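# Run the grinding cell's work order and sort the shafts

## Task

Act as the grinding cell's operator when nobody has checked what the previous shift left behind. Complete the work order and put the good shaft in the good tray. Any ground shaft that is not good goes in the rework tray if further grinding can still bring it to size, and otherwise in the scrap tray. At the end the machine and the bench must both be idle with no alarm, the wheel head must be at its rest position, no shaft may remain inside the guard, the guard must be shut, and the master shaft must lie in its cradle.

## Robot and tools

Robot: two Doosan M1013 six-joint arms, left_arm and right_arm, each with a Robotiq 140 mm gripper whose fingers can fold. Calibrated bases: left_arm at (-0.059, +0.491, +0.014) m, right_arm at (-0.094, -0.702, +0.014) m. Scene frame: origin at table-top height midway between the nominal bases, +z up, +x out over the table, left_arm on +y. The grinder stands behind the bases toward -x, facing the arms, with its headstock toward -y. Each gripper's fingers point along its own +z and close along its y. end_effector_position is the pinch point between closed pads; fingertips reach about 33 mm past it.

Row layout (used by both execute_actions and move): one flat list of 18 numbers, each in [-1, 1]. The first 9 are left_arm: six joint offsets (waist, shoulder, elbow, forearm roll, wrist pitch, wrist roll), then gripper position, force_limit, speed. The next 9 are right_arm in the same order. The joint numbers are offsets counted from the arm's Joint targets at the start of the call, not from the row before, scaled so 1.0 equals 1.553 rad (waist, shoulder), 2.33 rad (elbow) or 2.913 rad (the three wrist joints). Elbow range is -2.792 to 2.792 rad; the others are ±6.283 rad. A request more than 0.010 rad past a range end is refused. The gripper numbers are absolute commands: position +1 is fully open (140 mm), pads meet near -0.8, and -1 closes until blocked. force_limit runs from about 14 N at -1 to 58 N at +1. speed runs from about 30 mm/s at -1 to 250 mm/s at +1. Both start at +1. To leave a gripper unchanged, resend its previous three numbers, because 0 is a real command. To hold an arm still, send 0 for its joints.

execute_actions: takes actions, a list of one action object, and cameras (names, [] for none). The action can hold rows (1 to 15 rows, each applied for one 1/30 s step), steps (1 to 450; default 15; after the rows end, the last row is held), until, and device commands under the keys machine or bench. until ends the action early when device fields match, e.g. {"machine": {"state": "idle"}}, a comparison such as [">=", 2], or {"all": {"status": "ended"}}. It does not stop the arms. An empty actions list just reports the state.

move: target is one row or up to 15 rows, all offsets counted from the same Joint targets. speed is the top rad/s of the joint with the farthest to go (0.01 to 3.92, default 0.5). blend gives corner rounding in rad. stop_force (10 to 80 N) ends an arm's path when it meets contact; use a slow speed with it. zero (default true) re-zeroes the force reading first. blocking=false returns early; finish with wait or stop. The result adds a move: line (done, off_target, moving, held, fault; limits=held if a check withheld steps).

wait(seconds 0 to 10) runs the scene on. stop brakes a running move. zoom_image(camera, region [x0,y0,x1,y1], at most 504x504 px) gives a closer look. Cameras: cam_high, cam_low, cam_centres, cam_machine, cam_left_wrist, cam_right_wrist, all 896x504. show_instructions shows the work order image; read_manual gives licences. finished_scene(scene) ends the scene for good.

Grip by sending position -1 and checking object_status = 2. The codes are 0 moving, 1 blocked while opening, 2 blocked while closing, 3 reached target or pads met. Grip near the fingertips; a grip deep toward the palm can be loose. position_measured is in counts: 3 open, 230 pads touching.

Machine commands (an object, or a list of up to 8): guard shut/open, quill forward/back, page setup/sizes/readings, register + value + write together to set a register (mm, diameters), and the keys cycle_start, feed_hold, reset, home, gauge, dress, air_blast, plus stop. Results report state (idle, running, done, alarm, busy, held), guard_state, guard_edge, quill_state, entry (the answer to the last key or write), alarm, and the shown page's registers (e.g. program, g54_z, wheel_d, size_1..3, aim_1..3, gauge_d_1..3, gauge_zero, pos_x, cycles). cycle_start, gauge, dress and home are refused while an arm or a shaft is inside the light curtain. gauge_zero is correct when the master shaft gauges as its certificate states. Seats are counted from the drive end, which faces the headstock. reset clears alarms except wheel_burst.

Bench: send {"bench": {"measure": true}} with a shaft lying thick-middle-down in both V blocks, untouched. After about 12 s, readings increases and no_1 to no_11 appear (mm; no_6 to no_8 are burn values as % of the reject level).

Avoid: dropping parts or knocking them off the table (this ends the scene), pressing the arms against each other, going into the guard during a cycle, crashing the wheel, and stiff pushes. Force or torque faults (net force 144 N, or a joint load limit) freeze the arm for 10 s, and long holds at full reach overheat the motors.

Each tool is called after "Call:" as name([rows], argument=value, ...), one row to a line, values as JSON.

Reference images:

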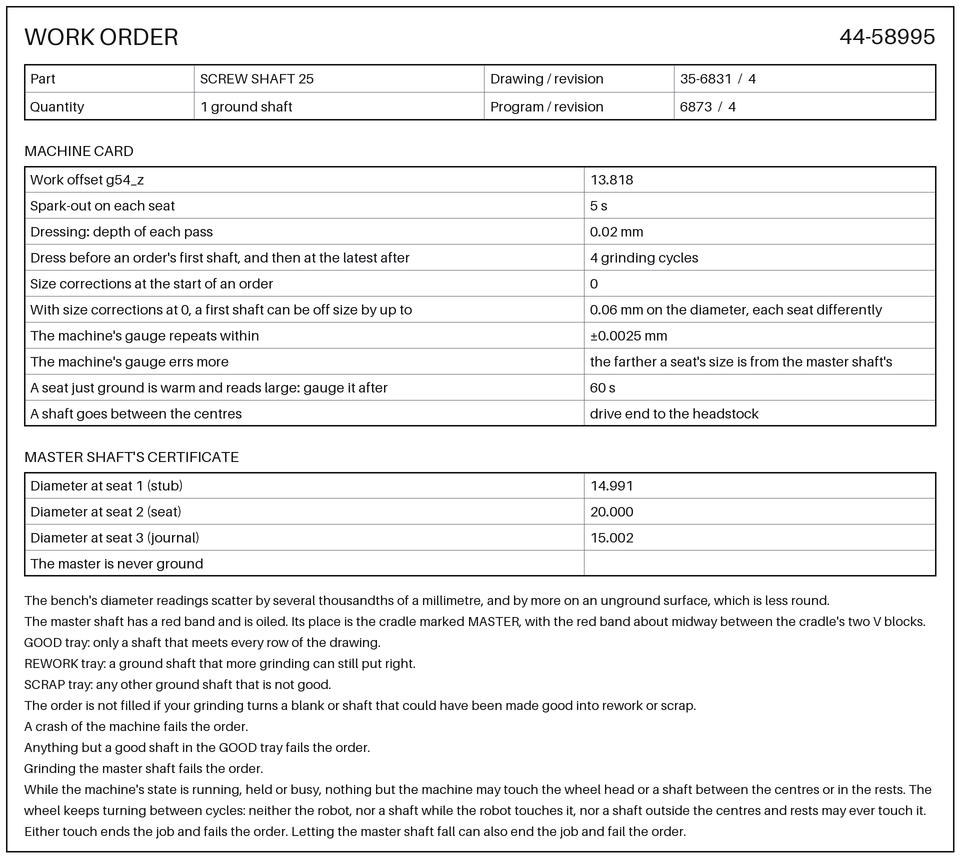

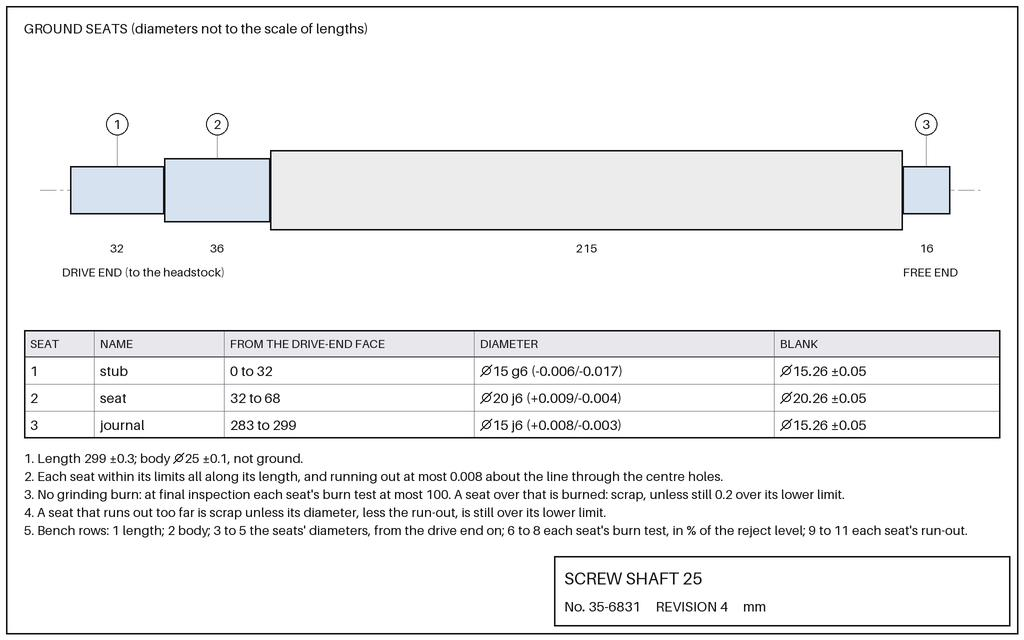

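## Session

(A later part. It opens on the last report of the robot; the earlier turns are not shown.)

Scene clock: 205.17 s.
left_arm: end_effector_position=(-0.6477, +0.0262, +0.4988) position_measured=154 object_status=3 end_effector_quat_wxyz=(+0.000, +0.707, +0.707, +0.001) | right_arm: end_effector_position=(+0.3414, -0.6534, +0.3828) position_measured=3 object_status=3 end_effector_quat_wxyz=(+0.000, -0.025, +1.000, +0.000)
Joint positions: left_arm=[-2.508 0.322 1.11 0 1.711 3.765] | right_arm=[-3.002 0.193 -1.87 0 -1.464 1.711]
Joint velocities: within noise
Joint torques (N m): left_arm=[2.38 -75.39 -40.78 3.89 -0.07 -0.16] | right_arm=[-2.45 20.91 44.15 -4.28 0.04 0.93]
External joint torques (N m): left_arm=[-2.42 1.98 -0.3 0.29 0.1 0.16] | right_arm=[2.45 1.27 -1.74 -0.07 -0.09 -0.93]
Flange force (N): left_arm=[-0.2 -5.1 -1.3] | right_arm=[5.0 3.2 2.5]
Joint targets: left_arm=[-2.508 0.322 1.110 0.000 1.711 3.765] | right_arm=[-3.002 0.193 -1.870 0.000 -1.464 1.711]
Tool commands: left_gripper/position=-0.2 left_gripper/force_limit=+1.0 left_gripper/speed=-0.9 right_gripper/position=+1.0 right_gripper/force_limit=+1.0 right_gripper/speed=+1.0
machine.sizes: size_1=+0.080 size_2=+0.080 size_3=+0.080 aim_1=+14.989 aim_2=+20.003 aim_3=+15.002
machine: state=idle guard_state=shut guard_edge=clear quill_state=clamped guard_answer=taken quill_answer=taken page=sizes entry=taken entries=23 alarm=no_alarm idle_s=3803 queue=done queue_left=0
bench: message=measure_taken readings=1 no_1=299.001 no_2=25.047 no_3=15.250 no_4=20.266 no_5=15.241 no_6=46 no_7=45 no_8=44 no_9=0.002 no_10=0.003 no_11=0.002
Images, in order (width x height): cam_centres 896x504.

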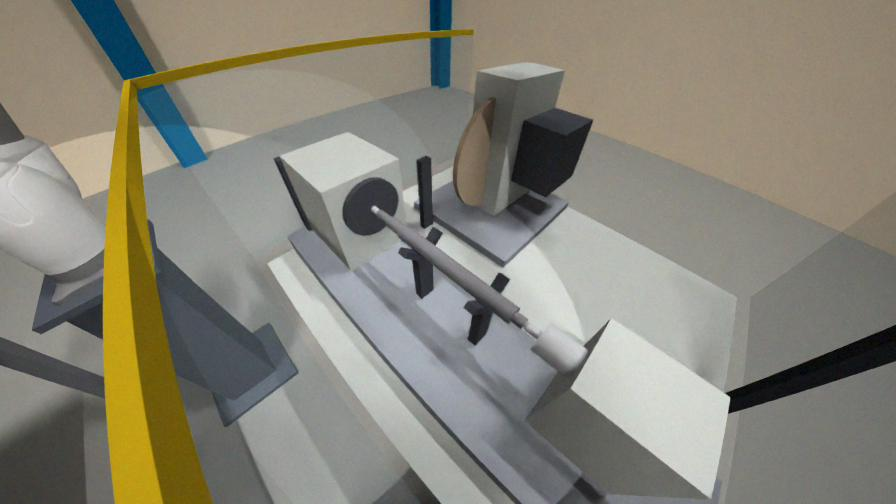

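Call:
execute_actions([
  {"machine":[{"page":"readings"},{"cycle_start":true}],"steps":450,"until":{"machine":{"state":"done"}}},
], cameras=["cam_centres"])

Call:
execute_actions([
  {"steps":450,"until":{"machine":{"state":["!=","running"]}}},
], cameras=["cam_centres"])

Call:
execute_actions([
  {"steps":450,"until":{"machine":{"state":["!=","running"]}}},
], cameras=[])

Call:
execute_actions([
  {"steps":450,"until":{"machine":{"state":["!=","running"]}}},
], cameras=[])

Call:
execute_actions([
  {"steps":450,"until":{"machine":{"state":["!=","running"]}}},
], cameras=[])

Call:
execute_actions([
  {"steps":450,"until":{"machine":{"state":["!=","running"]}}},
], cameras=[])

Call:
execute_actions([
  {"steps":450,"until":{"machine":{"state":["!=","running"]}}},
], cameras=[])

Call:
execute_actions([
  {"steps":450,"until":{"machine":{"state":["!=","running"]}}},
], cameras=[])

Call:
execute_actions([
  {"steps":450,"until":{"machine":{"state":["!=","running"]}}},
], cameras=[])

Call:
execute_actions([
  {"steps":450,"until":{"machine":{"state":["!=","running"]}}},
], cameras=[])

Call:
execute_actions([
  {"steps":450,"until":{"machine":{"state":["!=","running"]}}},
], cameras=[])

Call:
execute_actions([
  {"steps":450,"until":{"machine":{"state":["!=","running"]}}},
], cameras=[])

Call:
execute_actions([
  {"steps":450,"until":{"machine":{"state":["!=","running"]}}},
], cameras=[])

Call:
execute_actions([
  {"steps":450,"until":{"machine":{"state":["!=","running"]}}},
], cameras=[])

Call:
execute_actions([
  {"steps":450,"until":{"machine":{"state":["!=","running"]}}},
], cameras=[])

Call:
execute_actions([
  {"steps":450,"until":{"machine":{"state":["!=","running"]}}},
], cameras=[])

Scene clock: 221.43 s.
left_arm: end_effector_position=(-0.6477, +0.0262, +0.4988) position_measured=154 object_status=3 end_effector_quat_wxyz=(+0.000, +0.707, +0.707, +0.001) | right_arm: end_effector_position=(+0.3414, -0.6534, +0.3828) position_measured=3 object_status=3 end_effector_quat_wxyz=(+0.000, -0.025, +1.000, +0.000)
Joint positions: left_arm=[-2.508 0.322 1.11 0 1.711 3.765] | right_arm=[-3.002 0.193 -1.87 0 -1.464 1.711]
Joint velocities: within noise
Joint torques (N m): left_arm=[2.32 -75.26 -40.85 3.88 -0.07 -0.15] | right_arm=[-2.18 21.74 43.81 -4.21 0.06 0.93]
External joint torques (N m): left_arm=[-2.34 1.65 -0.26 0.3 0.1 0.15] | right_arm=[2.16 0.55 -1.36 -0.14 -0.12 -0.93]
Flange force (N): left_arm=[0.1 -4.5 -1.1] | right_arm=[3.2 2.6 1.9]
Joint targets: left_arm=[-2.508 0.322 1.110 0.000 1.711 3.765] | right_arm=[-3.002 0.193 -1.870 0.000 -1.464 1.711]
Tool commands: left_gripper/position=-0.2 left_gripper/force_limit=+1.0 left_gripper/speed=-0.9 right_gripper/position=+1.0 right_gripper/force_limit=+1.0 right_gripper/speed=+1.0
machine.readings: gauge_d=+15.002 gauge_d_1=+0.000 gauge_d_2=+0.000 gauge_d_3=+0.000 pos_x=-368.308 pos_z=+16.000 load_peak=+0.0 cycles=+0
machine: state=running guard_state=shut guard_edge=clear quill_state=clamped guard_answer=taken quill_answer=taken page=readings entry=taken entries=24 alarm=no_alarm idle_s=3819 queue=running queue_left=0
bench: message=measure_taken readings=1 no_1=299.001 no_2=25.047 no_3=15.250 no_4=20.266 no_5=15.241 no_6=46 no_7=45 no_8=44 no_9=0.002 no_10=0.003 no_11=0.002
Images, in order (width x height): cam_centres 896x504.

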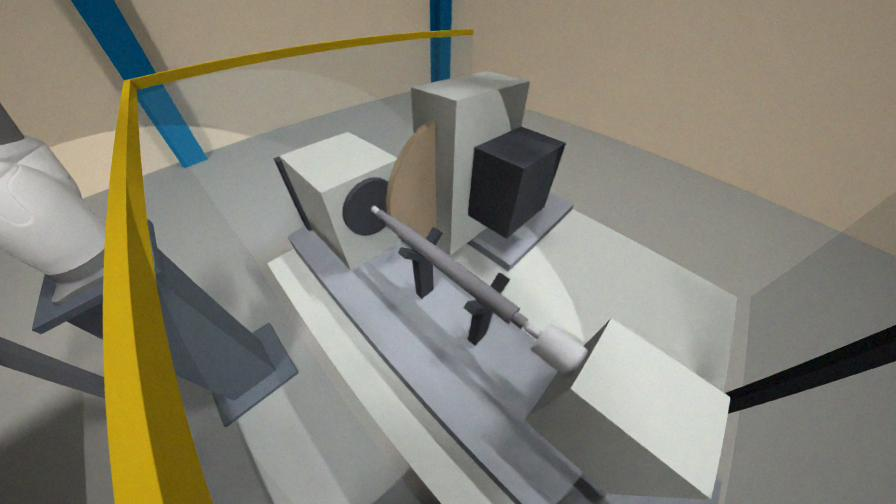

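Scene clock: 236.63 s.
left_arm: end_effector_position=(-0.6477, +0.0262, +0.4988) position_measured=154 object_status=3 end_effector_quat_wxyz=(+0.000, +0.707, +0.707, +0.001) | right_arm: end_effector_position=(+0.3414, -0.6534, +0.3828) position_measured=3 object_status=3 end_effector_quat_wxyz=(+0.000, -0.025, +1.000, +0.000)
Joint positions: left_arm=[-2.508 0.322 1.11 0 1.711 3.765] | right_arm=[-3.002 0.193 -1.87 0 -1.464 1.711]
Joint velocities: within noise
Joint torques (N m): left_arm=[2.53 -75.32 -40.81 3.87 -0.09 -0.18] | right_arm=[-2.45 21.49 44.24 -4.28 -0.04 0.89]
External joint torques (N m): left_arm=[-2.56 2.19 -0.11 0.29 0.12 0.18] | right_arm=[2.46 0.58 -1.95 -0.06 -0.01 -0.89]
Flange force (N): left_arm=[-0.1 -5.2 -1.0] | right_arm=[4.1 3.3 3.1]
Joint targets: left_arm=[-2.508 0.322 1.110 0.000 1.711 3.765] | right_arm=[-3.002 0.193 -1.870 0.000 -1.464 1.711]
Tool commands: left_gripper/position=-0.2 left_gripper/force_limit=+1.0 left_gripper/speed=-0.9 right_gripper/position=+1.0 right_gripper/force_limit=+1.0 right_gripper/speed=+1.0
machine.readings: gauge_d=+15.002 gauge_d_1=+0.000 gauge_d_2=+0.000 gauge_d_3=+0.000 pos_x=-368.460 pos_z=+16.000 load_peak=+7.0 cycles=+0
machine: state=running guard_state=shut guard_edge=clear quill_state=clamped guard_answer=taken quill_answer=taken page=readings entry=taken entries=24 alarm=no_alarm idle_s=3834 queue=running queue_left=0
bench: message=measure_taken readings=1 no_1=299.001 no_2=25.047 no_3=15.250 no_4=20.266 no_5=15.241 no_6=46 no_7=45 no_8=44 no_9=0.002 no_10=0.003 no_11=0.002
Images, in order (width x height): cam_centres 896x504.

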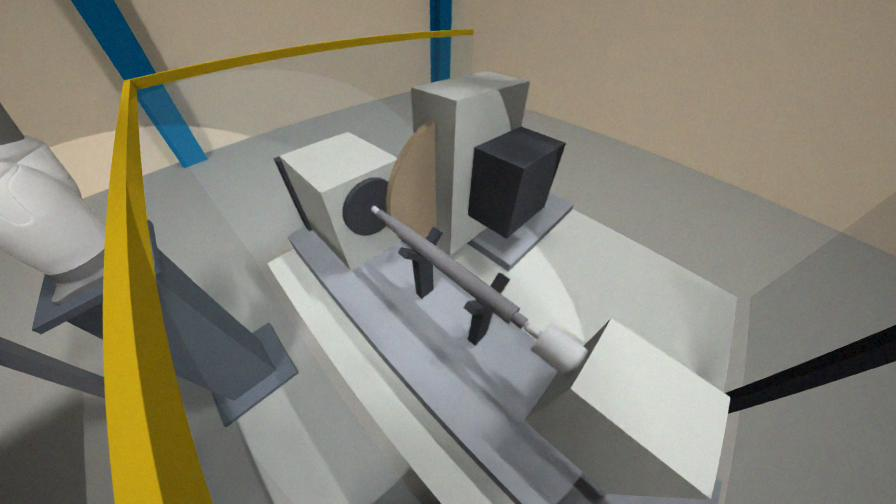

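Scene clock: 251.83 s.
left_arm: end_effector_position=(-0.6477, +0.0262, +0.4988) position_measured=154 object_status=3 end_effector_quat_wxyz=(+0.000, +0.707, +0.707, +0.001) | right_arm: end_effector_position=(+0.3414, -0.6534, +0.3828) position_measured=3 object_status=3 end_effector_quat_wxyz=(+0.000, -0.025, +1.000, +0.000)
Joint positions: left_arm=[-2.508 0.322 1.11 0 1.711 3.765] | right_arm=[-3.002 0.193 -1.87 0 -1.464 1.711]
Joint velocities: within noise
Joint torques (N m): left_arm=[2.34 -75.06 -40.82 3.87 -0.08 -0.15] | right_arm=[-2.18 21.49 43.9 -4.3 -0.03 0.91]
External joint torques (N m): left_arm=[-2.26 1.21 -0.39 0.31 0.11 0.15] | right_arm=[2.19 0.69 -1.52 -0.05 -0.02 -0.91]
Flange force (N): left_arm=[0.3 -4.1 -1.3] | right_arm=[3.6 2.7 2.3]
Joint targets: left_arm=[-2.508 0.322 1.110 0.000 1.711 3.765] | right_arm=[-3.002 0.193 -1.870 0.000 -1.464 1.711]
Tool commands: left_gripper/position=-0.2 left_gripper/force_limit=+1.0 left_gripper/speed=-0.9 right_gripper/position=+1.0 right_gripper/force_limit=+1.0 right_gripper/speed=+1.0
machine.readings: gauge_d=+15.002 gauge_d_1=+0.000 gauge_d_2=+0.000 gauge_d_3=+0.000 pos_x=-368.492 pos_z=+16.000 load_peak=+7.0 cycles=+0
machine: state=running guard_state=shut guard_edge=clear quill_state=clamped guard_answer=taken quill_answer=taken page=readings entry=taken entries=24 alarm=no_alarm idle_s=3849 queue=running queue_left=0
bench: message=measure_taken readings=1 no_1=299.001 no_2=25.047 no_3=15.250 no_4=20.266 no_5=15.241 no_6=46 no_7=45 no_8=44 no_9=0.002 no_10=0.003 no_11=0.002
No camera images: "cameras" was empty.

Scene clock: 267.03 s.
left_arm: end_effector_position=(-0.6477, +0.0262, +0.4988) position_measured=154 object_status=3 end_effector_quat_wxyz=(+0.000, +0.707, +0.707, +0.001) | right_arm: end_effector_position=(+0.3414, -0.6534, +0.3828) position_measured=3 object_status=3 end_effector_quat_wxyz=(+0.000, -0.025, +1.000, +0.000)
Joint positions: left_arm=[-2.508 0.322 1.11 0 1.711 3.765] | right_arm=[-3.002 0.193 -1.87 0 -1.464 1.711]
Joint velocities: within noise
Joint torques (N m): left_arm=[2.32 -75.34 -40.81 3.87 -0.07 -0.16] | right_arm=[-1.77 21.28 44.14 -4.19 -0.11 0.96]
External joint torques (N m): left_arm=[-2.38 1.92 -0.21 0.31 0.1 0.16] | right_arm=[1.75 0.99 -1.83 -0.15 0.05 -0.96]
Flange force (N): left_arm=[-0.1 -4.9 -1.1] | right_arm=[4.3 1.5 2.9]
Joint targets: left_arm=[-2.508 0.322 1.110 0.000 1.711 3.765] | right_arm=[-3.002 0.193 -1.870 0.000 -1.464 1.711]
Tool commands: left_gripper/position=-0.2 left_gripper/force_limit=+1.0 left_gripper/speed=-0.9 right_gripper/position=+1.0 right_gripper/force_limit=+1.0 right_gripper/speed=+1.0
machine.readings: gauge_d=+15.002 gauge_d_1=+0.000 gauge_d_2=+0.000 gauge_d_3=+0.000 pos_x=-368.523 pos_z=+16.000 load_peak=+7.0 cycles=+0
machine: state=running guard_state=shut guard_edge=clear quill_state=clamped guard_answer=taken quill_answer=taken page=readings entry=taken entries=24 alarm=no_alarm idle_s=3864 queue=running queue_left=0
bench: message=measure_taken readings=1 no_1=299.001 no_2=25.047 no_3=15.250 no_4=20.266 no_5=15.241 no_6=46 no_7=45 no_8=44 no_9=0.002 no_10=0.003 no_11=0.002
No camera images: "cameras" was empty.

Scene clock: 282.23 s.
left_arm: end_effector_position=(-0.6477, +0.0262, +0.4988) position_measured=154 object_status=3 end_effector_quat_wxyz=(+0.000, +0.707, +0.707, +0.001) | right_arm: end_effector_position=(+0.3414, -0.6534, +0.3828) position_measured=3 object_status=3 end_effector_quat_wxyz=(+0.000, -0.025, +1.000, +0.000)
Joint positions: left_arm=[-2.508 0.322 1.11 0 1.711 3.765] | right_arm=[-3.002 0.193 -1.87 0 -1.464 1.711]
Joint velocities: within noise
Joint torques (N m): left_arm=[2.31 -75.11 -40.81 3.88 -0.07 -0.18] | right_arm=[-1.92 20.87 44.06 -4.23 0 0.92]
External joint torques (N m): left_arm=[-2.29 1.64 -0.26 0.3 0.1 0.18] | right_arm=[1.92 1.29 -1.69 -0.12 -0.05 -0.92]
Flange force (N): left_arm=[0.0 -4.5 -1.1] | right_arm=[4.7 2.0 2.5]
Joint targets: left_arm=[-2.508 0.322 1.110 0.000 1.711 3.765] | right_arm=[-3.002 0.193 -1.870 0.000 -1.464 1.711]
Tool commands: left_gripper/position=-0.2 left_gripper/force_limit=+1.0 left_gripper/speed=-0.9 right_gripper/position=+1.0 right_gripper/force_limit=+1.0 right_gripper/speed=+1.0
machine.readings: gauge_d=+15.002 gauge_d_1=+0.000 gauge_d_2=+0.000 gauge_d_3=+0.000 pos_x=-363.234 pos_z=+50.000 load_peak=+7.0 cycles=+0
machine: state=running guard_state=shut guard_edge=clear quill_state=clamped guard_answer=taken quill_answer=taken page=readings entry=taken entries=24 alarm=no_alarm idle_s=3879 queue=running queue_left=0
bench: message=measure_taken readings=1 no_1=299.001 no_2=25.047 no_3=15.250 no_4=20.266 no_5=15.241 no_6=46 no_7=45 no_8=44 no_9=0.002 no_10=0.003 no_11=0.002
No camera images: "cameras" was empty.

Scene clock: 297.43 s.
left_arm: end_effector_position=(-0.6477, +0.0262, +0.4988) position_measured=154 object_status=3 end_effector_quat_wxyz=(+0.000, +0.707, +0.707, +0.001) | right_arm: end_effector_position=(+0.3414, -0.6534, +0.3828) position_measured=3 object_status=3 end_effector_quat_wxyz=(+0.000, -0.025, +1.000, +0.000)
Joint positions: left_arm=[-2.508 0.322 1.11 0 1.711 3.765] | right_arm=[-3.002 0.193 -1.87 0 -1.464 1.711]
Joint velocities: within noise
Joint torques (N m): left_arm=[2.39 -75.19 -40.79 3.89 -0.06 -0.17] | right_arm=[-2.2 21.17 44.51 -4.26 0.01 0.93]
External joint torques (N m): left_arm=[-2.36 1.48 -0.35 0.29 0.09 0.17] | right_arm=[2.21 0.92 -2.3 -0.07 -0.07 -0.93]
Flange force (N): left_arm=[0.2 -4.5 -1.3] | right_arm=[5.0 2.6 3.5]
Joint targets: left_arm=[-2.508 0.322 1.110 0.000 1.711 3.765] | right_arm=[-3.002 0.193 -1.870 0.000 -1.464 1.711]
Tool commands: left_gripper/position=-0.2 left_gripper/force_limit=+1.0 left_gripper/speed=-0.9 right_gripper/position=+1.0 right_gripper/force_limit=+1.0 right_gripper/speed=+1.0
machine.readings: gauge_d=+15.002 gauge_d_1=+0.000 gauge_d_2=+0.000 gauge_d_3=+0.000 pos_x=-363.385 pos_z=+50.000 load_peak=+11.0 cycles=+0
machine: state=running guard_state=shut guard_edge=clear quill_state=clamped guard_answer=taken quill_answer=taken page=readings entry=taken entries=24 alarm=no_alarm idle_s=3894 queue=running queue_left=0
bench: message=measure_taken readings=1 no_1=299.001 no_2=25.047 no_3=15.250 no_4=20.266 no_5=15.241 no_6=46 no_7=45 no_8=44 no_9=0.002 no_10=0.003 no_11=0.002
No camera images: "cameras" was empty.

Scene clock: 312.63 s.
left_arm: end_effector_position=(-0.6477, +0.0262, +0.4988) position_measured=154 object_status=3 end_effector_quat_wxyz=(+0.000, +0.707, +0.707, +0.001) | right_arm: end_effector_position=(+0.3414, -0.6534, +0.3828) position_measured=3 object_status=3 end_effector_quat_wxyz=(+0.000, -0.025, +1.000, +0.000)
Joint positions: left_arm=[-2.508 0.322 1.11 0 1.711 3.765] | right_arm=[-3.002 0.193 -1.87 0 -1.464 1.711]
Joint velocities: within noise
Joint torques (N m): left_arm=[2.5 -75.13 -40.79 3.88 -0.07 -0.14] | right_arm=[-2.28 21.5 43.97 -4.23 0.11 0.91]
External joint torques (N m): left_arm=[-2.6 2.02 -0.22 0.29 0.09 0.14] | right_arm=[2.29 0.71 -1.42 -0.14 -0.15 -0.91]
Flange force (N): left_arm=[0.1 -5.2 -1.1] | right_arm=[3.6 2.9 2.0]
Joint targets: left_arm=[-2.508 0.322 1.110 0.000 1.711 3.765] | right_arm=[-3.002 0.193 -1.870 0.000 -1.464 1.711]
Tool commands: left_gripper/position=-0.2 left_gripper/force_limit=+1.0 left_gripper/speed=-0.9 right_gripper/position=+1.0 right_gripper/force_limit=+1.0 right_gripper/speed=+1.0
machine.readings: gauge_d=+15.002 gauge_d_1=+0.000 gauge_d_2=+0.000 gauge_d_3=+0.000 pos_x=-363.466 pos_z=+50.000 load_peak=+11.1 cycles=+0
machine: state=running guard_state=shut guard_edge=clear quill_state=clamped guard_answer=taken quill_answer=taken page=readings entry=taken entries=24 alarm=no_alarm idle_s=3910 queue=running queue_left=0
bench: message=measure_taken readings=1 no_1=299.001 no_2=25.047 no_3=15.250 no_4=20.266 no_5=15.241 no_6=46 no_7=45 no_8=44 no_9=0.002 no_10=0.003 no_11=0.002
No camera images: "cameras" was empty.

Scene clock: 327.83 s.
left_arm: end_effector_position=(-0.6477, +0.0262, +0.4988) position_measured=154 object_status=3 end_effector_quat_wxyz=(+0.000, +0.707, +0.707, +0.001) | right_arm: end_effector_position=(+0.3414, -0.6534, +0.3828) position_measured=3 object_status=3 end_effector_quat_wxyz=(+0.000, -0.025, +1.000, +0.000)
Joint positions: left_arm=[-2.508 0.322 1.11 0 1.711 3.765] | right_arm=[-3.002 0.193 -1.87 0 -1.464 1.711]
Joint velocities: within noise
Joint torques (N m): left_arm=[2.61 -75.21 -40.84 3.87 -0.08 -0.16] | right_arm=[-1.8 21.78 43.64 -4.25 0 0.96]
External joint torques (N m): left_arm=[-2.62 2.04 -0.09 0.3 0.11 0.16] | right_arm=[1.71 0.92 -1.22 -0.1 -0.06 -0.96]
Flange force (N): left_arm=[0.2 -5.0 -0.9] | right_arm=[3.4 1.5 1.7]
Joint targets: left_arm=[-2.508 0.322 1.110 0.000 1.711 3.765] | right_arm=[-3.002 0.193 -1.870 0.000 -1.464 1.711]
Tool commands: left_gripper/position=-0.2 left_gripper/force_limit=+1.0 left_gripper/speed=-0.9 right_gripper/position=+1.0 right_gripper/force_limit=+1.0 right_gripper/speed=+1.0
machine.readings: gauge_d=+15.002 gauge_d_1=+0.000 gauge_d_2=+0.000 gauge_d_3=+0.000 pos_x=-363.497 pos_z=+50.000 load_peak=+11.1 cycles=+0
machine: state=running guard_state=shut guard_edge=clear quill_state=clamped guard_answer=taken quill_answer=taken page=readings entry=taken entries=24 alarm=no_alarm idle_s=3925 queue=running queue_left=0
bench: message=measure_taken readings=1 no_1=299.001 no_2=25.047 no_3=15.250 no_4=20.266 no_5=15.241 no_6=46 no_7=45 no_8=44 no_9=0.002 no_10=0.003 no_11=0.002
No camera images: "cameras" was empty.

Scene clock: 343.03 s.
left_arm: end_effector_position=(-0.6477, +0.0262, +0.4988) position_measured=154 object_status=3 end_effector_quat_wxyz=(+0.000, +0.707, +0.707, +0.001) | right_arm: end_effector_position=(+0.3414, -0.6534, +0.3828) position_measured=3 object_status=3 end_effector_quat_wxyz=(+0.000, -0.025, +1.000, +0.000)
Joint positions: left_arm=[-2.508 0.322 1.11 0 1.711 3.765] | right_arm=[-3.002 0.193 -1.87 0 -1.464 1.711]
Joint velocities: within noise
Joint torques (N m): left_arm=[2.27 -75.18 -40.79 3.86 -0.08 -0.14] | right_arm=[-2.79 20.87 43.95 -4.26 -0.04 0.91]
External joint torques (N m): left_arm=[-2.27 1.73 -0.25 0.32 0.11 0.14] | right_arm=[2.77 1.44 -1.72 -0.08 -0.02 -0.91]
Flange force (N): left_arm=[0.0 -4.6 -1.2] | right_arm=[5.3 3.9 2.6]
Joint targets: left_arm=[-2.508 0.322 1.110 0.000 1.711 3.765] | right_arm=[-3.002 0.193 -1.870 0.000 -1.464 1.711]
Tool commands: left_gripper/position=-0.2 left_gripper/force_limit=+1.0 left_gripper/speed=-0.9 right_gripper/position=+1.0 right_gripper/force_limit=+1.0 right_gripper/speed=+1.0
machine.readings: gauge_d=+15.002 gauge_d_1=+0.000 gauge_d_2=+0.000 gauge_d_3=+0.000 pos_x=+0.000 pos_z=+205.637 load_peak=+11.1 cycles=+0
machine: state=running guard_state=shut guard_edge=clear quill_state=clamped guard_answer=taken quill_answer=taken page=readings entry=taken entries=24 alarm=no_alarm idle_s=3940 queue=running queue_left=0
bench: message=measure_taken readings=1 no_1=299.001 no_2=25.047 no_3=15.250 no_4=20.266 no_5=15.241 no_6=46 no_7=45 no_8=44 no_9=0.002 no_10=0.003 no_11=0.002
No camera images: "cameras" was empty.

Scene clock: 358.23 s.
left_arm: end_effector_position=(-0.6477, +0.0262, +0.4988) position_measured=154 object_status=3 end_effector_quat_wxyz=(+0.000, +0.707, +0.707, +0.001) | right_arm: end_effector_position=(+0.3414, -0.6534, +0.3828) position_measured=3 object_status=3 end_effector_quat_wxyz=(+0.000, -0.025, +1.000, +0.000)
Joint positions: left_arm=[-2.508 0.322 1.11 0 1.711 3.765] | right_arm=[-3.002 0.193 -1.87 0 -1.464 1.711]
Joint velocities: within noise
Joint torques (N m): left_arm=[2.31 -74.96 -40.7 3.9 -0.06 -0.17] | right_arm=[-1.79 21.4 44.11 -4.3 0.05 0.89]
External joint torques (N m): left_arm=[-2.33 1.34 -0.44 0.29 0.08 0.17] | right_arm=[1.75 1.06 -1.58 -0.06 -0.11 -0.89]
Flange force (N): left_arm=[0.2 -4.4 -1.4] | right_arm=[4.2 1.7 2.2]
Joint targets: left_arm=[-2.508 0.322 1.110 0.000 1.711 3.765] | right_arm=[-3.002 0.193 -1.870 0.000 -1.464 1.711]
Tool commands: left_gripper/position=-0.2 left_gripper/force_limit=+1.0 left_gripper/speed=-0.9 right_gripper/position=+1.0 right_gripper/force_limit=+1.0 right_gripper/speed=+1.0
machine.readings: gauge_d=+15.002 gauge_d_1=+0.000 gauge_d_2=+0.000 gauge_d_3=+0.000 pos_x=-368.299 pos_z=+291.000 load_peak=+11.1 cycles=+0
machine: state=running guard_state=shut guard_edge=clear quill_state=clamped guard_answer=taken quill_answer=taken page=readings entry=taken entries=24 alarm=no_alarm idle_s=3955 queue=running queue_left=0
bench: message=measure_taken readings=1 no_1=299.001 no_2=25.047 no_3=15.250 no_4=20.266 no_5=15.241 no_6=46 no_7=45 no_8=44 no_9=0.002 no_10=0.003 no_11=0.002
No camera images: "cameras" was empty.

Scene clock: 373.43 s.
left_arm: end_effector_position=(-0.6477, +0.0262, +0.4988) position_measured=154 object_status=3 end_effector_quat_wxyz=(+0.000, +0.707, +0.707, +0.001) | right_arm: end_effector_position=(+0.3414, -0.6534, +0.3828) position_measured=3 object_status=3 end_effector_quat_wxyz=(+0.000, -0.025, +1.000, +0.000)
Joint positions: left_arm=[-2.508 0.322 1.11 0 1.711 3.765] | right_arm=[-3.002 0.193 -1.87 0 -1.464 1.711]
Joint velocities: within noise
Joint torques (N m): left_arm=[2.37 -75.12 -40.83 3.87 -0.06 -0.13] | right_arm=[-2.49 21.35 44.01 -4.31 -0.02 0.88]
External joint torques (N m): left_arm=[-2.36 1.63 -0.26 0.32 0.08 0.13] | right_arm=[2.46 1.07 -1.51 -0.05 -0.03 -0.88]
Flange force (N): left_arm=[0.2 -4.6 -1.1] | right_arm=[4.3 3.3 2.2]
Joint targets: left_arm=[-2.508 0.322 1.110 0.000 1.711 3.765] | right_arm=[-3.002 0.193 -1.870 0.000 -1.464 1.711]
Tool commands: left_gripper/position=-0.2 left_gripper/force_limit=+1.0 left_gripper/speed=-0.9 right_gripper/position=+1.0 right_gripper/force_limit=+1.0 right_gripper/speed=+1.0
machine.readings: gauge_d=+15.002 gauge_d_1=+0.000 gauge_d_2=+0.000 gauge_d_3=+0.000 pos_x=-368.449 pos_z=+291.000 load_peak=+11.1 cycles=+0
machine: state=running guard_state=shut guard_edge=clear quill_state=clamped guard_answer=taken quill_answer=taken page=readings entry=taken entries=24 alarm=no_alarm idle_s=3970 queue=running queue_left=0
bench: message=measure_taken readings=1 no_1=299.001 no_2=25.047 no_3=15.250 no_4=20.266 no_5=15.241 no_6=46 no_7=45 no_8=44 no_9=0.002 no_10=0.003 no_11=0.002
No camera images: "cameras" was empty.

Scene clock: 388.63 s.
left_arm: end_effector_position=(-0.6477, +0.0262, +0.4988) position_measured=154 object_status=3 end_effector_quat_wxyz=(+0.000, +0.707, +0.707, +0.001) | right_arm: end_effector_position=(+0.3414, -0.6534, +0.3828) position_measured=3 object_status=3 end_effector_quat_wxyz=(+0.000, -0.025, +1.000, +0.000)
Joint positions: left_arm=[-2.508 0.322 1.11 0 1.711 3.765] | right_arm=[-3.002 0.193 -1.87 0 -1.464 1.711]
Joint velocities: within noise
Joint torques (N m): left_arm=[2.45 -75.19 -40.79 3.86 -0.09 -0.17] | right_arm=[-2.57 21.95 43.72 -4.31 -0.01 0.83]
External joint torques (N m): left_arm=[-2.46 2.14 -0.13 0.3 0.12 0.17] | right_arm=[2.52 0.31 -1.68 -0.01 -0.06 -0.83]
Flange force (N): left_arm=[-0.1 -5.1 -1.0] | right_arm=[3.3 3.7 2.6]
Joint targets: left_arm=[-2.508 0.322 1.110 0.000 1.711 3.765] | right_arm=[-3.002 0.193 -1.870 0.000 -1.464 1.711]
Tool commands: left_gripper/position=-0.2 left_gripper/force_limit=+1.0 left_gripper/speed=-0.9 right_gripper/position=+1.0 right_gripper/force_limit=+1.0 right_gripper/speed=+1.0
machine.readings: gauge_d=+15.002 gauge_d_1=+0.000 gauge_d_2=+0.000 gauge_d_3=+0.000 pos_x=-368.479 pos_z=+291.000 load_peak=+11.1 cycles=+0
machine: state=running guard_state=shut guard_edge=clear quill_state=clamped guard_answer=taken quill_answer=taken page=readings entry=taken entries=24 alarm=no_alarm idle_s=3985 queue=running queue_left=0
bench: message=measure_taken readings=1 no_1=299.001 no_2=25.047 no_3=15.250 no_4=20.266 no_5=15.241 no_6=46 no_7=45 no_8=44 no_9=0.002 no_10=0.003 no_11=0.002
No camera images: "cameras" was empty.

Scene clock: 403.83 s.
left_arm: end_effector_position=(-0.6477, +0.0262, +0.4988) position_measured=154 object_status=3 end_effector_quat_wxyz=(+0.000, +0.707, +0.707, +0.001) | right_arm: end_effector_position=(+0.3414, -0.6534, +0.3828) position_measured=3 object_status=3 end_effector_quat_wxyz=(+0.000, -0.025, +1.000, +0.000)
Joint positions: left_arm=[-2.508 0.322 1.11 0 1.711 3.765] | right_arm=[-3.002 0.193 -1.87 0 -1.464 1.711]
Joint velocities: within noise
Joint torques (N m): left_arm=[2.4 -75.26 -40.8 3.88 -0.08 -0.14] | right_arm=[-2.62 21.63 43.93 -4.26 0.05 0.9]
External joint torques (N m): left_arm=[-2.24 1.57 -0.28 0.31 0.11 0.14] | right_arm=[2.64 0.44 -1.54 -0.09 -0.1 -0.9]
Flange force (N): left_arm=[0.1 -4.4 -1.2] | right_arm=[3.4 3.8 2.3]
Joint targets: left_arm=[-2.508 0.322 1.110 0.000 1.711 3.765] | right_arm=[-3.002 0.193 -1.870 0.000 -1.464 1.711]
Tool commands: left_gripper/position=-0.2 left_gripper/force_limit=+1.0 left_gripper/speed=-0.9 right_gripper/position=+1.0 right_gripper/force_limit=+1.0 right_gripper/speed=+1.0
machine.readings: gauge_d=+15.002 gauge_d_1=+0.000 gauge_d_2=+0.000 gauge_d_3=+0.000 pos_x=-368.509 pos_z=+291.000 load_peak=+11.1 cycles=+0
machine: state=running guard_state=shut guard_edge=clear quill_state=clamped guard_answer=taken quill_answer=taken page=readings entry=taken entries=24 alarm=no_alarm idle_s=4000 queue=running queue_left=0
bench: message=measure_taken readings=1 no_1=299.001 no_2=25.047 no_3=15.250 no_4=20.266 no_5=15.241 no_6=46 no_7=45 no_8=44 no_9=0.002 no_10=0.003 no_11=0.002
No camera images: "cameras" was empty.

Scene clock: 414.47 s.
left_arm: end_effector_position=(-0.6477, +0.0262, +0.4988) position_measured=154 object_status=3 end_effector_quat_wxyz=(+0.000, +0.707, +0.707, +0.001) | right_arm: end_effector_position=(+0.3414, -0.6534, +0.3828) position_measured=3 object_status=3 end_effector_quat_wxyz=(+0.000, -0.025, +1.000, +0.000)
Joint positions: left_arm=[-2.508 0.322 1.11 0 1.711 3.765] | right_arm=[-3.002 0.193 -1.87 0 -1.464 1.711]
Joint velocities: within noise
Joint torques (N m): left_arm=[2.26 -74.96 -40.8 3.86 -0.08 -0.16] | right_arm=[-2.64 21.35 44.23 -4.18 0 0.88]
External joint torques (N m): left_arm=[-2.24 1.51 -0.25 0.32 0.1 0.16] | right_arm=[2.56 1.22 -1.77 -0.18 -0.06 -0.88]
Flange force (N): left_arm=[0.2 -4.2 -1.1] | right_arm=[4.9 3.6 2.6]
Joint targets: left_arm=[-2.508 0.322 1.110 0.000 1.711 3.765] | right_arm=[-3.002 0.193 -1.870 0.000 -1.464 1.711]
Tool commands: left_gripper/position=-0.2 left_gripper/force_limit=+1.0 left_gripper/speed=-0.9 right_gripper/position=+1.0 right_gripper/force_limit=+1.0 right_gripper/speed=+1.0
machine.readings: gauge_d=+15.002 gauge_d_1=+0.000 gauge_d_2=+0.000 gauge_d_3=+0.000 pos_x=+0.000 pos_z=+0.000 load_peak=+11.1 cycles=+1
machine: state=done guard_state=shut guard_edge=clear quill_state=clamped guard_answer=taken quill_answer=taken page=readings entry=taken entries=24 alarm=no_alarm idle_s=0 queue=done queue_left=0
bench: message=measure_taken readings=1 no_1=299.001 no_2=25.047 no_3=15.250 no_4=20.266 no_5=15.241 no_6=46 no_7=45 no_8=44 no_9=0.002 no_10=0.003 no_11=0.002
No camera images: "cameras" was empty.

Scene clock: 414.70 s.
left_arm: end_effector_position=(-0.6477, +0.0262, +0.4988) position_measured=154 object_status=3 end_effector_quat_wxyz=(+0.000, +0.707, +0.707, +0.001) | right_arm: end_effector_position=(+0.3414, -0.6534, +0.3828) position_measured=3 object_status=3 end_effector_quat_wxyz=(+0.000, -0.025, +1.000, +0.000)
Joint positions: left_arm=[-2.508 0.322 1.11 0 1.711 3.765] | right_arm=[-3.002 0.193 -1.87 0 -1.464 1.711]
Joint velocities: within noise
Joint torques (N m): left_arm=[2.66 -75.09 -40.78 3.86 -0.07 -0.19] | right_arm=[-1.96 20.61 44.51 -4.23 0.03 0.9]
External joint torques (N m): left_arm=[-2.67 1.31 -0.43 0.33 0.1 0.19] | right_arm=[1.9 1.75 -2.37 -0.09 -0.09 -0.9]
Flange force (N): left_arm=[0.6 -4.6 -1.4] | right_arm=[6.4 1.9 3.4]
Joint targets: left_arm=[-2.508 0.322 1.110 0.000 1.711 3.765] | right_arm=[-3.002 0.193 -1.870 0.000 -1.464 1.711]
Tool commands: left_gripper/position=-0.2 left_gripper/force_limit=+1.0 left_gripper/speed=-0.9 right_gripper/position=+1.0 right_gripper/force_limit=+1.0 right_gripper/speed=+1.0
machine.readings: gauge_d=+15.002 gauge_d_1=+0.000 gauge_d_2=+0.000 gauge_d_3=+0.000 pos_x=+0.000 pos_z=+0.000 load_peak=+11.1 cycles=+1
machine: state=done guard_state=shut guard_edge=clear quill_state=clamped guard_answer=taken quill_answer=taken page=readings entry=taken entries=24 alarm=no_alarm idle_s=0 queue=done queue_left=0
bench: message=measure_taken readings=1 no_1=299.001 no_2=25.047 no_3=15.250 no_4=20.266 no_5=15.241 no_6=46 no_7=45 no_8=44 no_9=0.002 no_10=0.003 no_11=0.002
No camera images: "cameras" was empty.

Scene clock: 414.93 s.
left_arm: end_effector_position=(-0.6477, +0.0262, +0.4988) position_measured=154 object_status=3 end_effector_quat_wxyz=(+0.000, +0.707, +0.707, +0.001) | right_arm: end_effector_position=(+0.3414, -0.6534, +0.3828) position_measured=3 object_status=3 end_effector_quat_wxyz=(+0.000, -0.025, +1.000, +0.000)
Joint positions: left_arm=[-2.508 0.322 1.11 0 1.711 3.765] | right_arm=[-3.002 0.193 -1.87 0 -1.464 1.711]
Joint velocities: within noise
Joint torques (N m): left_arm=[2.32 -75.21 -40.81 3.87 -0.09 -0.16] | right_arm=[-2.9 21.07 43.94 -4.27 0.03 0.94]
External joint torques (N m): left_arm=[-2.31 1.4 -0.34 0.31 0.13 0.16] | right_arm=[2.92 1.02 -1.54 -0.09 -0.08 -0.94]
Flange force (N): left_arm=[0.2 -4.3 -1.3] | right_arm=[4.4 4.3 2.2]
Joint targets: left_arm=[-2.508 0.322 1.110 0.000 1.711 3.765] | right_arm=[-3.002 0.193 -1.870 0.000 -1.464 1.711]
Tool commands: left_gripper/position=-0.2 left_gripper/force_limit=+1.0 left_gripper/speed=-0.9 right_gripper/position=+1.0 right_gripper/force_limit=+1.0 right_gripper/speed=+1.0
machine.readings: gauge_d=+15.002 gauge_d_1=+0.000 gauge_d_2=+0.000 gauge_d_3=+0.000 pos_x=+0.000 pos_z=+0.000 load_peak=+11.1 cycles=+1
machine: state=done guard_state=shut guard_edge=clear quill_state=clamped guard_answer=taken quill_answer=taken page=readings entry=taken entries=24 alarm=no_alarm idle_s=1 queue=done queue_left=0
bench: message=measure_taken readings=1 no_1=299.001 no_2=25.047 no_3=15.250 no_4=20.266 no_5=15.241 no_6=46 no_7=45 no_8=44 no_9=0.002 no_10=0.003 no_11=0.002
No camera images: "cameras" was empty.

Call:
execute_actions([
  {"steps":450,"until":{"machine":{"idle_s":[">=",63]}}},
], cameras=[])

Call:
execute_actions([
  {"steps":450,"until":{"machine":{"idle_s":[">=",63]}}},
], cameras=[])

Call:
execute_actions([
  {"steps":450,"until":{"machine":{"idle_s":[">=",63]}}},
], cameras=[])

Call:
execute_actions([
  {"steps":450,"until":{"machine":{"idle_s":[">=",63]}}},
], cameras=[])

Call:
execute_actions([
  {"steps":200,"until":{"machine":{"idle_s":[">=",63]}}},
], cameras=[])

Call:
execute_actions([
  {"machine":[{"register":"gauge_at","value":1,"write":true,"gauge":true},{"register":"gauge_at","value":2,"write":true,"gauge":true},{"register":"gauge_at","value":3,"write":true,"gauge":true}],"steps":450,"until":{"machine":{"queue":["!=","running"]}}},
], cameras=[])

Scene clock: 430.73 s.
left_arm: end_effector_position=(-0.6477, +0.0262, +0.4988) position_measured=154 object_status=3 end_effector_quat_wxyz=(+0.000, +0.707, +0.707, +0.001) | right_arm: end_effector_position=(+0.3414, -0.6534, +0.3828) position_measured=3 object_status=3 end_effector_quat_wxyz=(+0.000, -0.025, +1.000, +0.000)
Joint positions: left_arm=[-2.508 0.322 1.11 0 1.711 3.765] | right_arm=[-3.002 0.193 -1.87 0 -1.464 1.711]
Joint velocities: within noise
Joint torques (N m): left_arm=[2.3 -75 -40.74 3.89 -0.07 -0.18] | right_arm=[-2.81 21.1 43.92 -4.2 -0.06 0.87]
External joint torques (N m): left_arm=[-2.24 1.79 -0.17 0.27 0.1 0.18] | right_arm=[2.84 0.94 -1.61 -0.14 0.01 -0.87]
Flange force (N): left_arm=[0.0 -4.5 -1.0] | right_arm=[4.3 4.2 2.5]
Joint targets: left_arm=[-2.508 0.322 1.110 0.000 1.711 3.765] | right_arm=[-3.002 0.193 -1.870 0.000 -1.464 1.711]
Tool commands: left_gripper/position=-0.2 left_gripper/force_limit=+1.0 left_gripper/speed=-0.9 right_gripper/position=+1.0 right_gripper/force_limit=+1.0 right_gripper/speed=+1.0
machine.readings: gauge_d=+15.002 gauge_d_1=+0.000 gauge_d_2=+0.000 gauge_d_3=+0.000 pos_x=+0.000 pos_z=+0.000 load_peak=+11.1 cycles=+1
machine: state=done guard_state=shut guard_edge=clear quill_state=clamped guard_answer=taken quill_answer=taken page=readings entry=taken entries=24 alarm=no_alarm idle_s=16 queue=done queue_left=0
bench: message=measure_taken readings=1 no_1=299.001 no_2=25.047 no_3=15.250 no_4=20.266 no_5=15.241 no_6=46 no_7=45 no_8=44 no_9=0.002 no_10=0.003 no_11=0.002
No camera images: "cameras" was empty.

Scene clock: 445.93 s.
left_arm: end_effector_position=(-0.6477, +0.0262, +0.4988) position_measured=154 object_status=3 end_effector_quat_wxyz=(+0.000, +0.707, +0.707, +0.001) | right_arm: end_effector_position=(+0.3414, -0.6534, +0.3828) position_measured=3 object_status=3 end_effector_quat_wxyz=(+0.000, -0.025, +1.000, +0.000)
Joint positions: left_arm=[-2.508 0.322 1.11 0 1.711 3.765] | right_arm=[-3.002 0.193 -1.87 0 -1.464 1.711]
Joint velocities: within noise
Joint torques (N m): left_arm=[2.45 -75.17 -40.85 3.89 -0.08 -0.14] | right_arm=[-2.1 21.58 44.45 -4.21 0.09 0.88]
External joint torques (N m): left_arm=[-2.36 1.3 -0.35 0.3 0.11 0.14] | right_arm=[2.11 0.56 -2.09 -0.13 -0.14 -0.88]
Flange force (N): left_arm=[0.4 -4.3 -1.3] | right_arm=[4.2 2.6 3.1]
Joint targets: left_arm=[-2.508 0.322 1.110 0.000 1.711 3.765] | right_arm=[-3.002 0.193 -1.870 0.000 -1.464 1.711]
Tool commands: left_gripper/position=-0.2 left_gripper/force_limit=+1.0 left_gripper/speed=-0.9 right_gripper/position=+1.0 right_gripper/force_limit=+1.0 right_gripper/speed=+1.0
machine.readings: gauge_d=+15.002 gauge_d_1=+0.000 gauge_d_2=+0.000 gauge_d_3=+0.000 pos_x=+0.000 pos_z=+0.000 load_peak=+11.1 cycles=+1
machine: state=done guard_state=shut guard_edge=clear quill_state=clamped guard_answer=taken quill_answer=taken page=readings entry=taken entries=24 alarm=no_alarm idle_s=31 queue=done queue_left=0
bench: message=measure_taken readings=1 no_1=299.001 no_2=25.047 no_3=15.250 no_4=20.266 no_5=15.241 no_6=46 no_7=45 no_8=44 no_9=0.002 no_10=0.003 no_11=0.002
No camera images: "cameras" was empty.

Scene clock: 461.13 s.
left_arm: end_effector_position=(-0.6477, +0.0262, +0.4988) position_measured=154 object_status=3 end_effector_quat_wxyz=(+0.000, +0.707, +0.707, +0.001) | right_arm: end_effector_position=(+0.3414, -0.6534, +0.3828) position_measured=3 object_status=3 end_effector_quat_wxyz=(+0.000, -0.025, +1.000, +0.000)
Joint positions: left_arm=[-2.508 0.322 1.11 0 1.711 3.765] | right_arm=[-3.002 0.193 -1.87 0 -1.464 1.711]
Joint velocities: within noise
Joint torques (N m): left_arm=[2.48 -74.93 -40.87 3.89 -0.09 -0.16] | right_arm=[-2.32 20.86 44.2 -4.23 0 0.97]
External joint torques (N m): left_arm=[-2.6 1.54 -0.18 0.29 0.12 0.16] | right_arm=[2.3 1.53 -1.64 -0.13 -0.05 -0.97]
Flange force (N): left_arm=[0.6 -4.4 -1.0] | right_arm=[5.2 2.7 2.4]
Joint targets: left_arm=[-2.508 0.322 1.110 0.000 1.711 3.765] | right_arm=[-3.002 0.193 -1.870 0.000 -1.464 1.711]
Tool commands: left_gripper/position=-0.2 left_gripper/force_limit=+1.0 left_gripper/speed=-0.9 right_gripper/position=+1.0 right_gripper/force_limit=+1.0 right_gripper/speed=+1.0
machine.readings: gauge_d=+15.002 gauge_d_1=+0.000 gauge_d_2=+0.000 gauge_d_3=+0.000 pos_x=+0.000 pos_z=+0.000 load_peak=+11.1 cycles=+1
machine: state=done guard_state=shut guard_edge=clear quill_state=clamped guard_answer=taken quill_answer=taken page=readings entry=taken entries=24 alarm=no_alarm idle_s=46 queue=done queue_left=0
bench: message=measure_taken readings=1 no_1=299.001 no_2=25.047 no_3=15.250 no_4=20.266 no_5=15.241 no_6=46 no_7=45 no_8=44 no_9=0.002 no_10=0.003 no_11=0.002
No camera images: "cameras" was empty.

Scene clock: 476.33 s.
left_arm: end_effector_position=(-0.6477, +0.0262, +0.4988) position_measured=154 object_status=3 end_effector_quat_wxyz=(+0.000, +0.707, +0.707, +0.001) | right_arm: end_effector_position=(+0.3414, -0.6534, +0.3828) position_measured=3 object_status=3 end_effector_quat_wxyz=(+0.000, -0.025, +1.000, +0.000)
Joint positions: left_arm=[-2.508 0.322 1.11 0 1.711 3.765] | right_arm=[-3.002 0.193 -1.87 0 -1.464 1.711]
Joint velocities: within noise
Joint torques (N m): left_arm=[2.24 -75.39 -40.77 3.88 -0.08 -0.15] | right_arm=[-3.1 21.07 44.01 -4.22 -0.06 0.89]
External joint torques (N m): left_arm=[-2.37 2.3 -0.17 0.28 0.11 0.15] | right_arm=[3.13 0.81 -1.73 -0.12 0.01 -0.89]
Flange force (N): left_arm=[-0.4 -5.3 -1.1] | right_arm=[4.4 4.9 2.7]
Joint targets: left_arm=[-2.508 0.322 1.110 0.000 1.711 3.765] | right_arm=[-3.002 0.193 -1.870 0.000 -1.464 1.711]
Tool commands: left_gripper/position=-0.2 left_gripper/force_limit=+1.0 left_gripper/speed=-0.9 right_gripper/position=+1.0 right_gripper/force_limit=+1.0 right_gripper/speed=+1.0
machine.readings: gauge_d=+15.002 gauge_d_1=+0.000 gauge_d_2=+0.000 gauge_d_3=+0.000 pos_x=+0.000 pos_z=+0.000 load_peak=+11.1 cycles=+1
machine: state=done guard_state=shut guard_edge=clear quill_state=clamped guard_answer=taken quill_answer=taken page=readings entry=taken entries=24 alarm=no_alarm idle_s=62 queue=done queue_left=0
bench: message=measure_taken readings=1 no_1=299.001 no_2=25.047 no_3=15.250 no_4=20.266 no_5=15.241 no_6=46 no_7=45 no_8=44 no_9=0.002 no_10=0.003 no_11=0.002
No camera images: "cameras" was empty.

Scene clock: 477.53 s.
left_arm: end_effector_position=(-0.6477, +0.0262, +0.4988) position_measured=154 object_status=3 end_effector_quat_wxyz=(+0.000, +0.707, +0.707, +0.001) | right_arm: end_effector_position=(+0.3414, -0.6534, +0.3828) position_measured=3 object_status=3 end_effector_quat_wxyz=(+0.000, -0.025, +1.000, +0.000)
Joint positions: left_arm=[-2.508 0.322 1.11 0 1.711 3.765] | right_arm=[-3.002 0.193 -1.87 0 -1.464 1.711]
Joint velocities: within noise
Joint torques (N m): left_arm=[2.21 -75.17 -40.85 3.9 -0.05 -0.15] | right_arm=[-2.11 21.36 44.25 -4.24 0.07 0.87]
External joint torques (N m): left_arm=[-2.19 1.78 -0.17 0.27 0.08 0.15] | right_arm=[2.15 0.66 -1.95 -0.1 -0.12 -0.87]
Flange force (N): left_arm=[0.0 -4.4 -1.0] | right_arm=[4.1 2.7 2.9]
Joint targets: left_arm=[-2.508 0.322 1.110 0.000 1.711 3.765] | right_arm=[-3.002 0.193 -1.870 0.000 -1.464 1.711]
Tool commands: left_gripper/position=-0.2 left_gripper/force_limit=+1.0 left_gripper/speed=-0.9 right_gripper/position=+1.0 right_gripper/force_limit=+1.0 right_gripper/speed=+1.0
machine.readings: gauge_d=+15.002 gauge_d_1=+0.000 gauge_d_2=+0.000 gauge_d_3=+0.000 pos_x=+0.000 pos_z=+0.000 load_peak=+11.1 cycles=+1
machine: state=done guard_state=shut guard_edge=clear quill_state=clamped guard_answer=taken quill_answer=taken page=readings entry=taken entries=24 alarm=no_alarm idle_s=63 queue=done queue_left=0
bench: message=measure_taken readings=1 no_1=299.001 no_2=25.047 no_3=15.250 no_4=20.266 no_5=15.241 no_6=46 no_7=45 no_8=44 no_9=0.002 no_10=0.003 no_11=0.002
No camera images: "cameras" was empty.

Scene clock: 489.87 s.
left_arm: end_effector_position=(-0.6477, +0.0262, +0.4988) position_measured=154 object_status=3 end_effector_quat_wxyz=(+0.000, +0.707, +0.707, +0.001) | right_arm: end_effector_position=(+0.3414, -0.6534, +0.3828) position_measured=3 object_status=3 end_effector_quat_wxyz=(+0.000, -0.025, +1.000, +0.000)
Joint positions: left_arm=[-2.508 0.322 1.11 0 1.711 3.765] | right_arm=[-3.002 0.193 -1.87 0 -1.464 1.711]
Joint velocities: within noise
Joint torques (N m): left_arm=[2.38 -75.26 -40.84 3.88 -0.05 -0.15] | right_arm=[-2.51 21.45 43.97 -4.29 0.05 0.93]
External joint torques (N m): left_arm=[-2.22 1.23 -0.43 0.32 0.08 0.15] | right_arm=[2.48 1.21 -1.21 -0.1 -0.09 -0.93]
Flange force (N): left_arm=[0.2 -4.2 -1.4] | right_arm=[4.2 3.3 1.6]
Joint targets: left_arm=[-2.508 0.322 1.110 0.000 1.711 3.765] | right_arm=[-3.002 0.193 -1.870 0.000 -1.464 1.711]
Tool commands: left_gripper/position=-0.2 left_gripper/force_limit=+1.0 left_gripper/speed=-0.9 right_gripper/position=+1.0 right_gripper/force_limit=+1.0 right_gripper/speed=+1.0
machine.readings: gauge_d=+15.074 gauge_d_1=+15.068 gauge_d_2=+20.080 gauge_d_3=+15.074 pos_x=+0.000 pos_z=+0.000 load_peak=+11.1 cycles=+1
machine: state=done guard_state=shut guard_edge=clear quill_state=clamped guard_answer=taken quill_answer=taken page=readings entry=taken entries=30 alarm=no_alarm idle_s=75 queue=done queue_left=0
bench: message=measure_taken readings=1 no_1=299.001 no_2=25.047 no_3=15.250 no_4=20.266 no_5=15.241 no_6=46 no_7=45 no_8=44 no_9=0.002 no_10=0.003 no_11=0.002
No camera images: "cameras" was empty.


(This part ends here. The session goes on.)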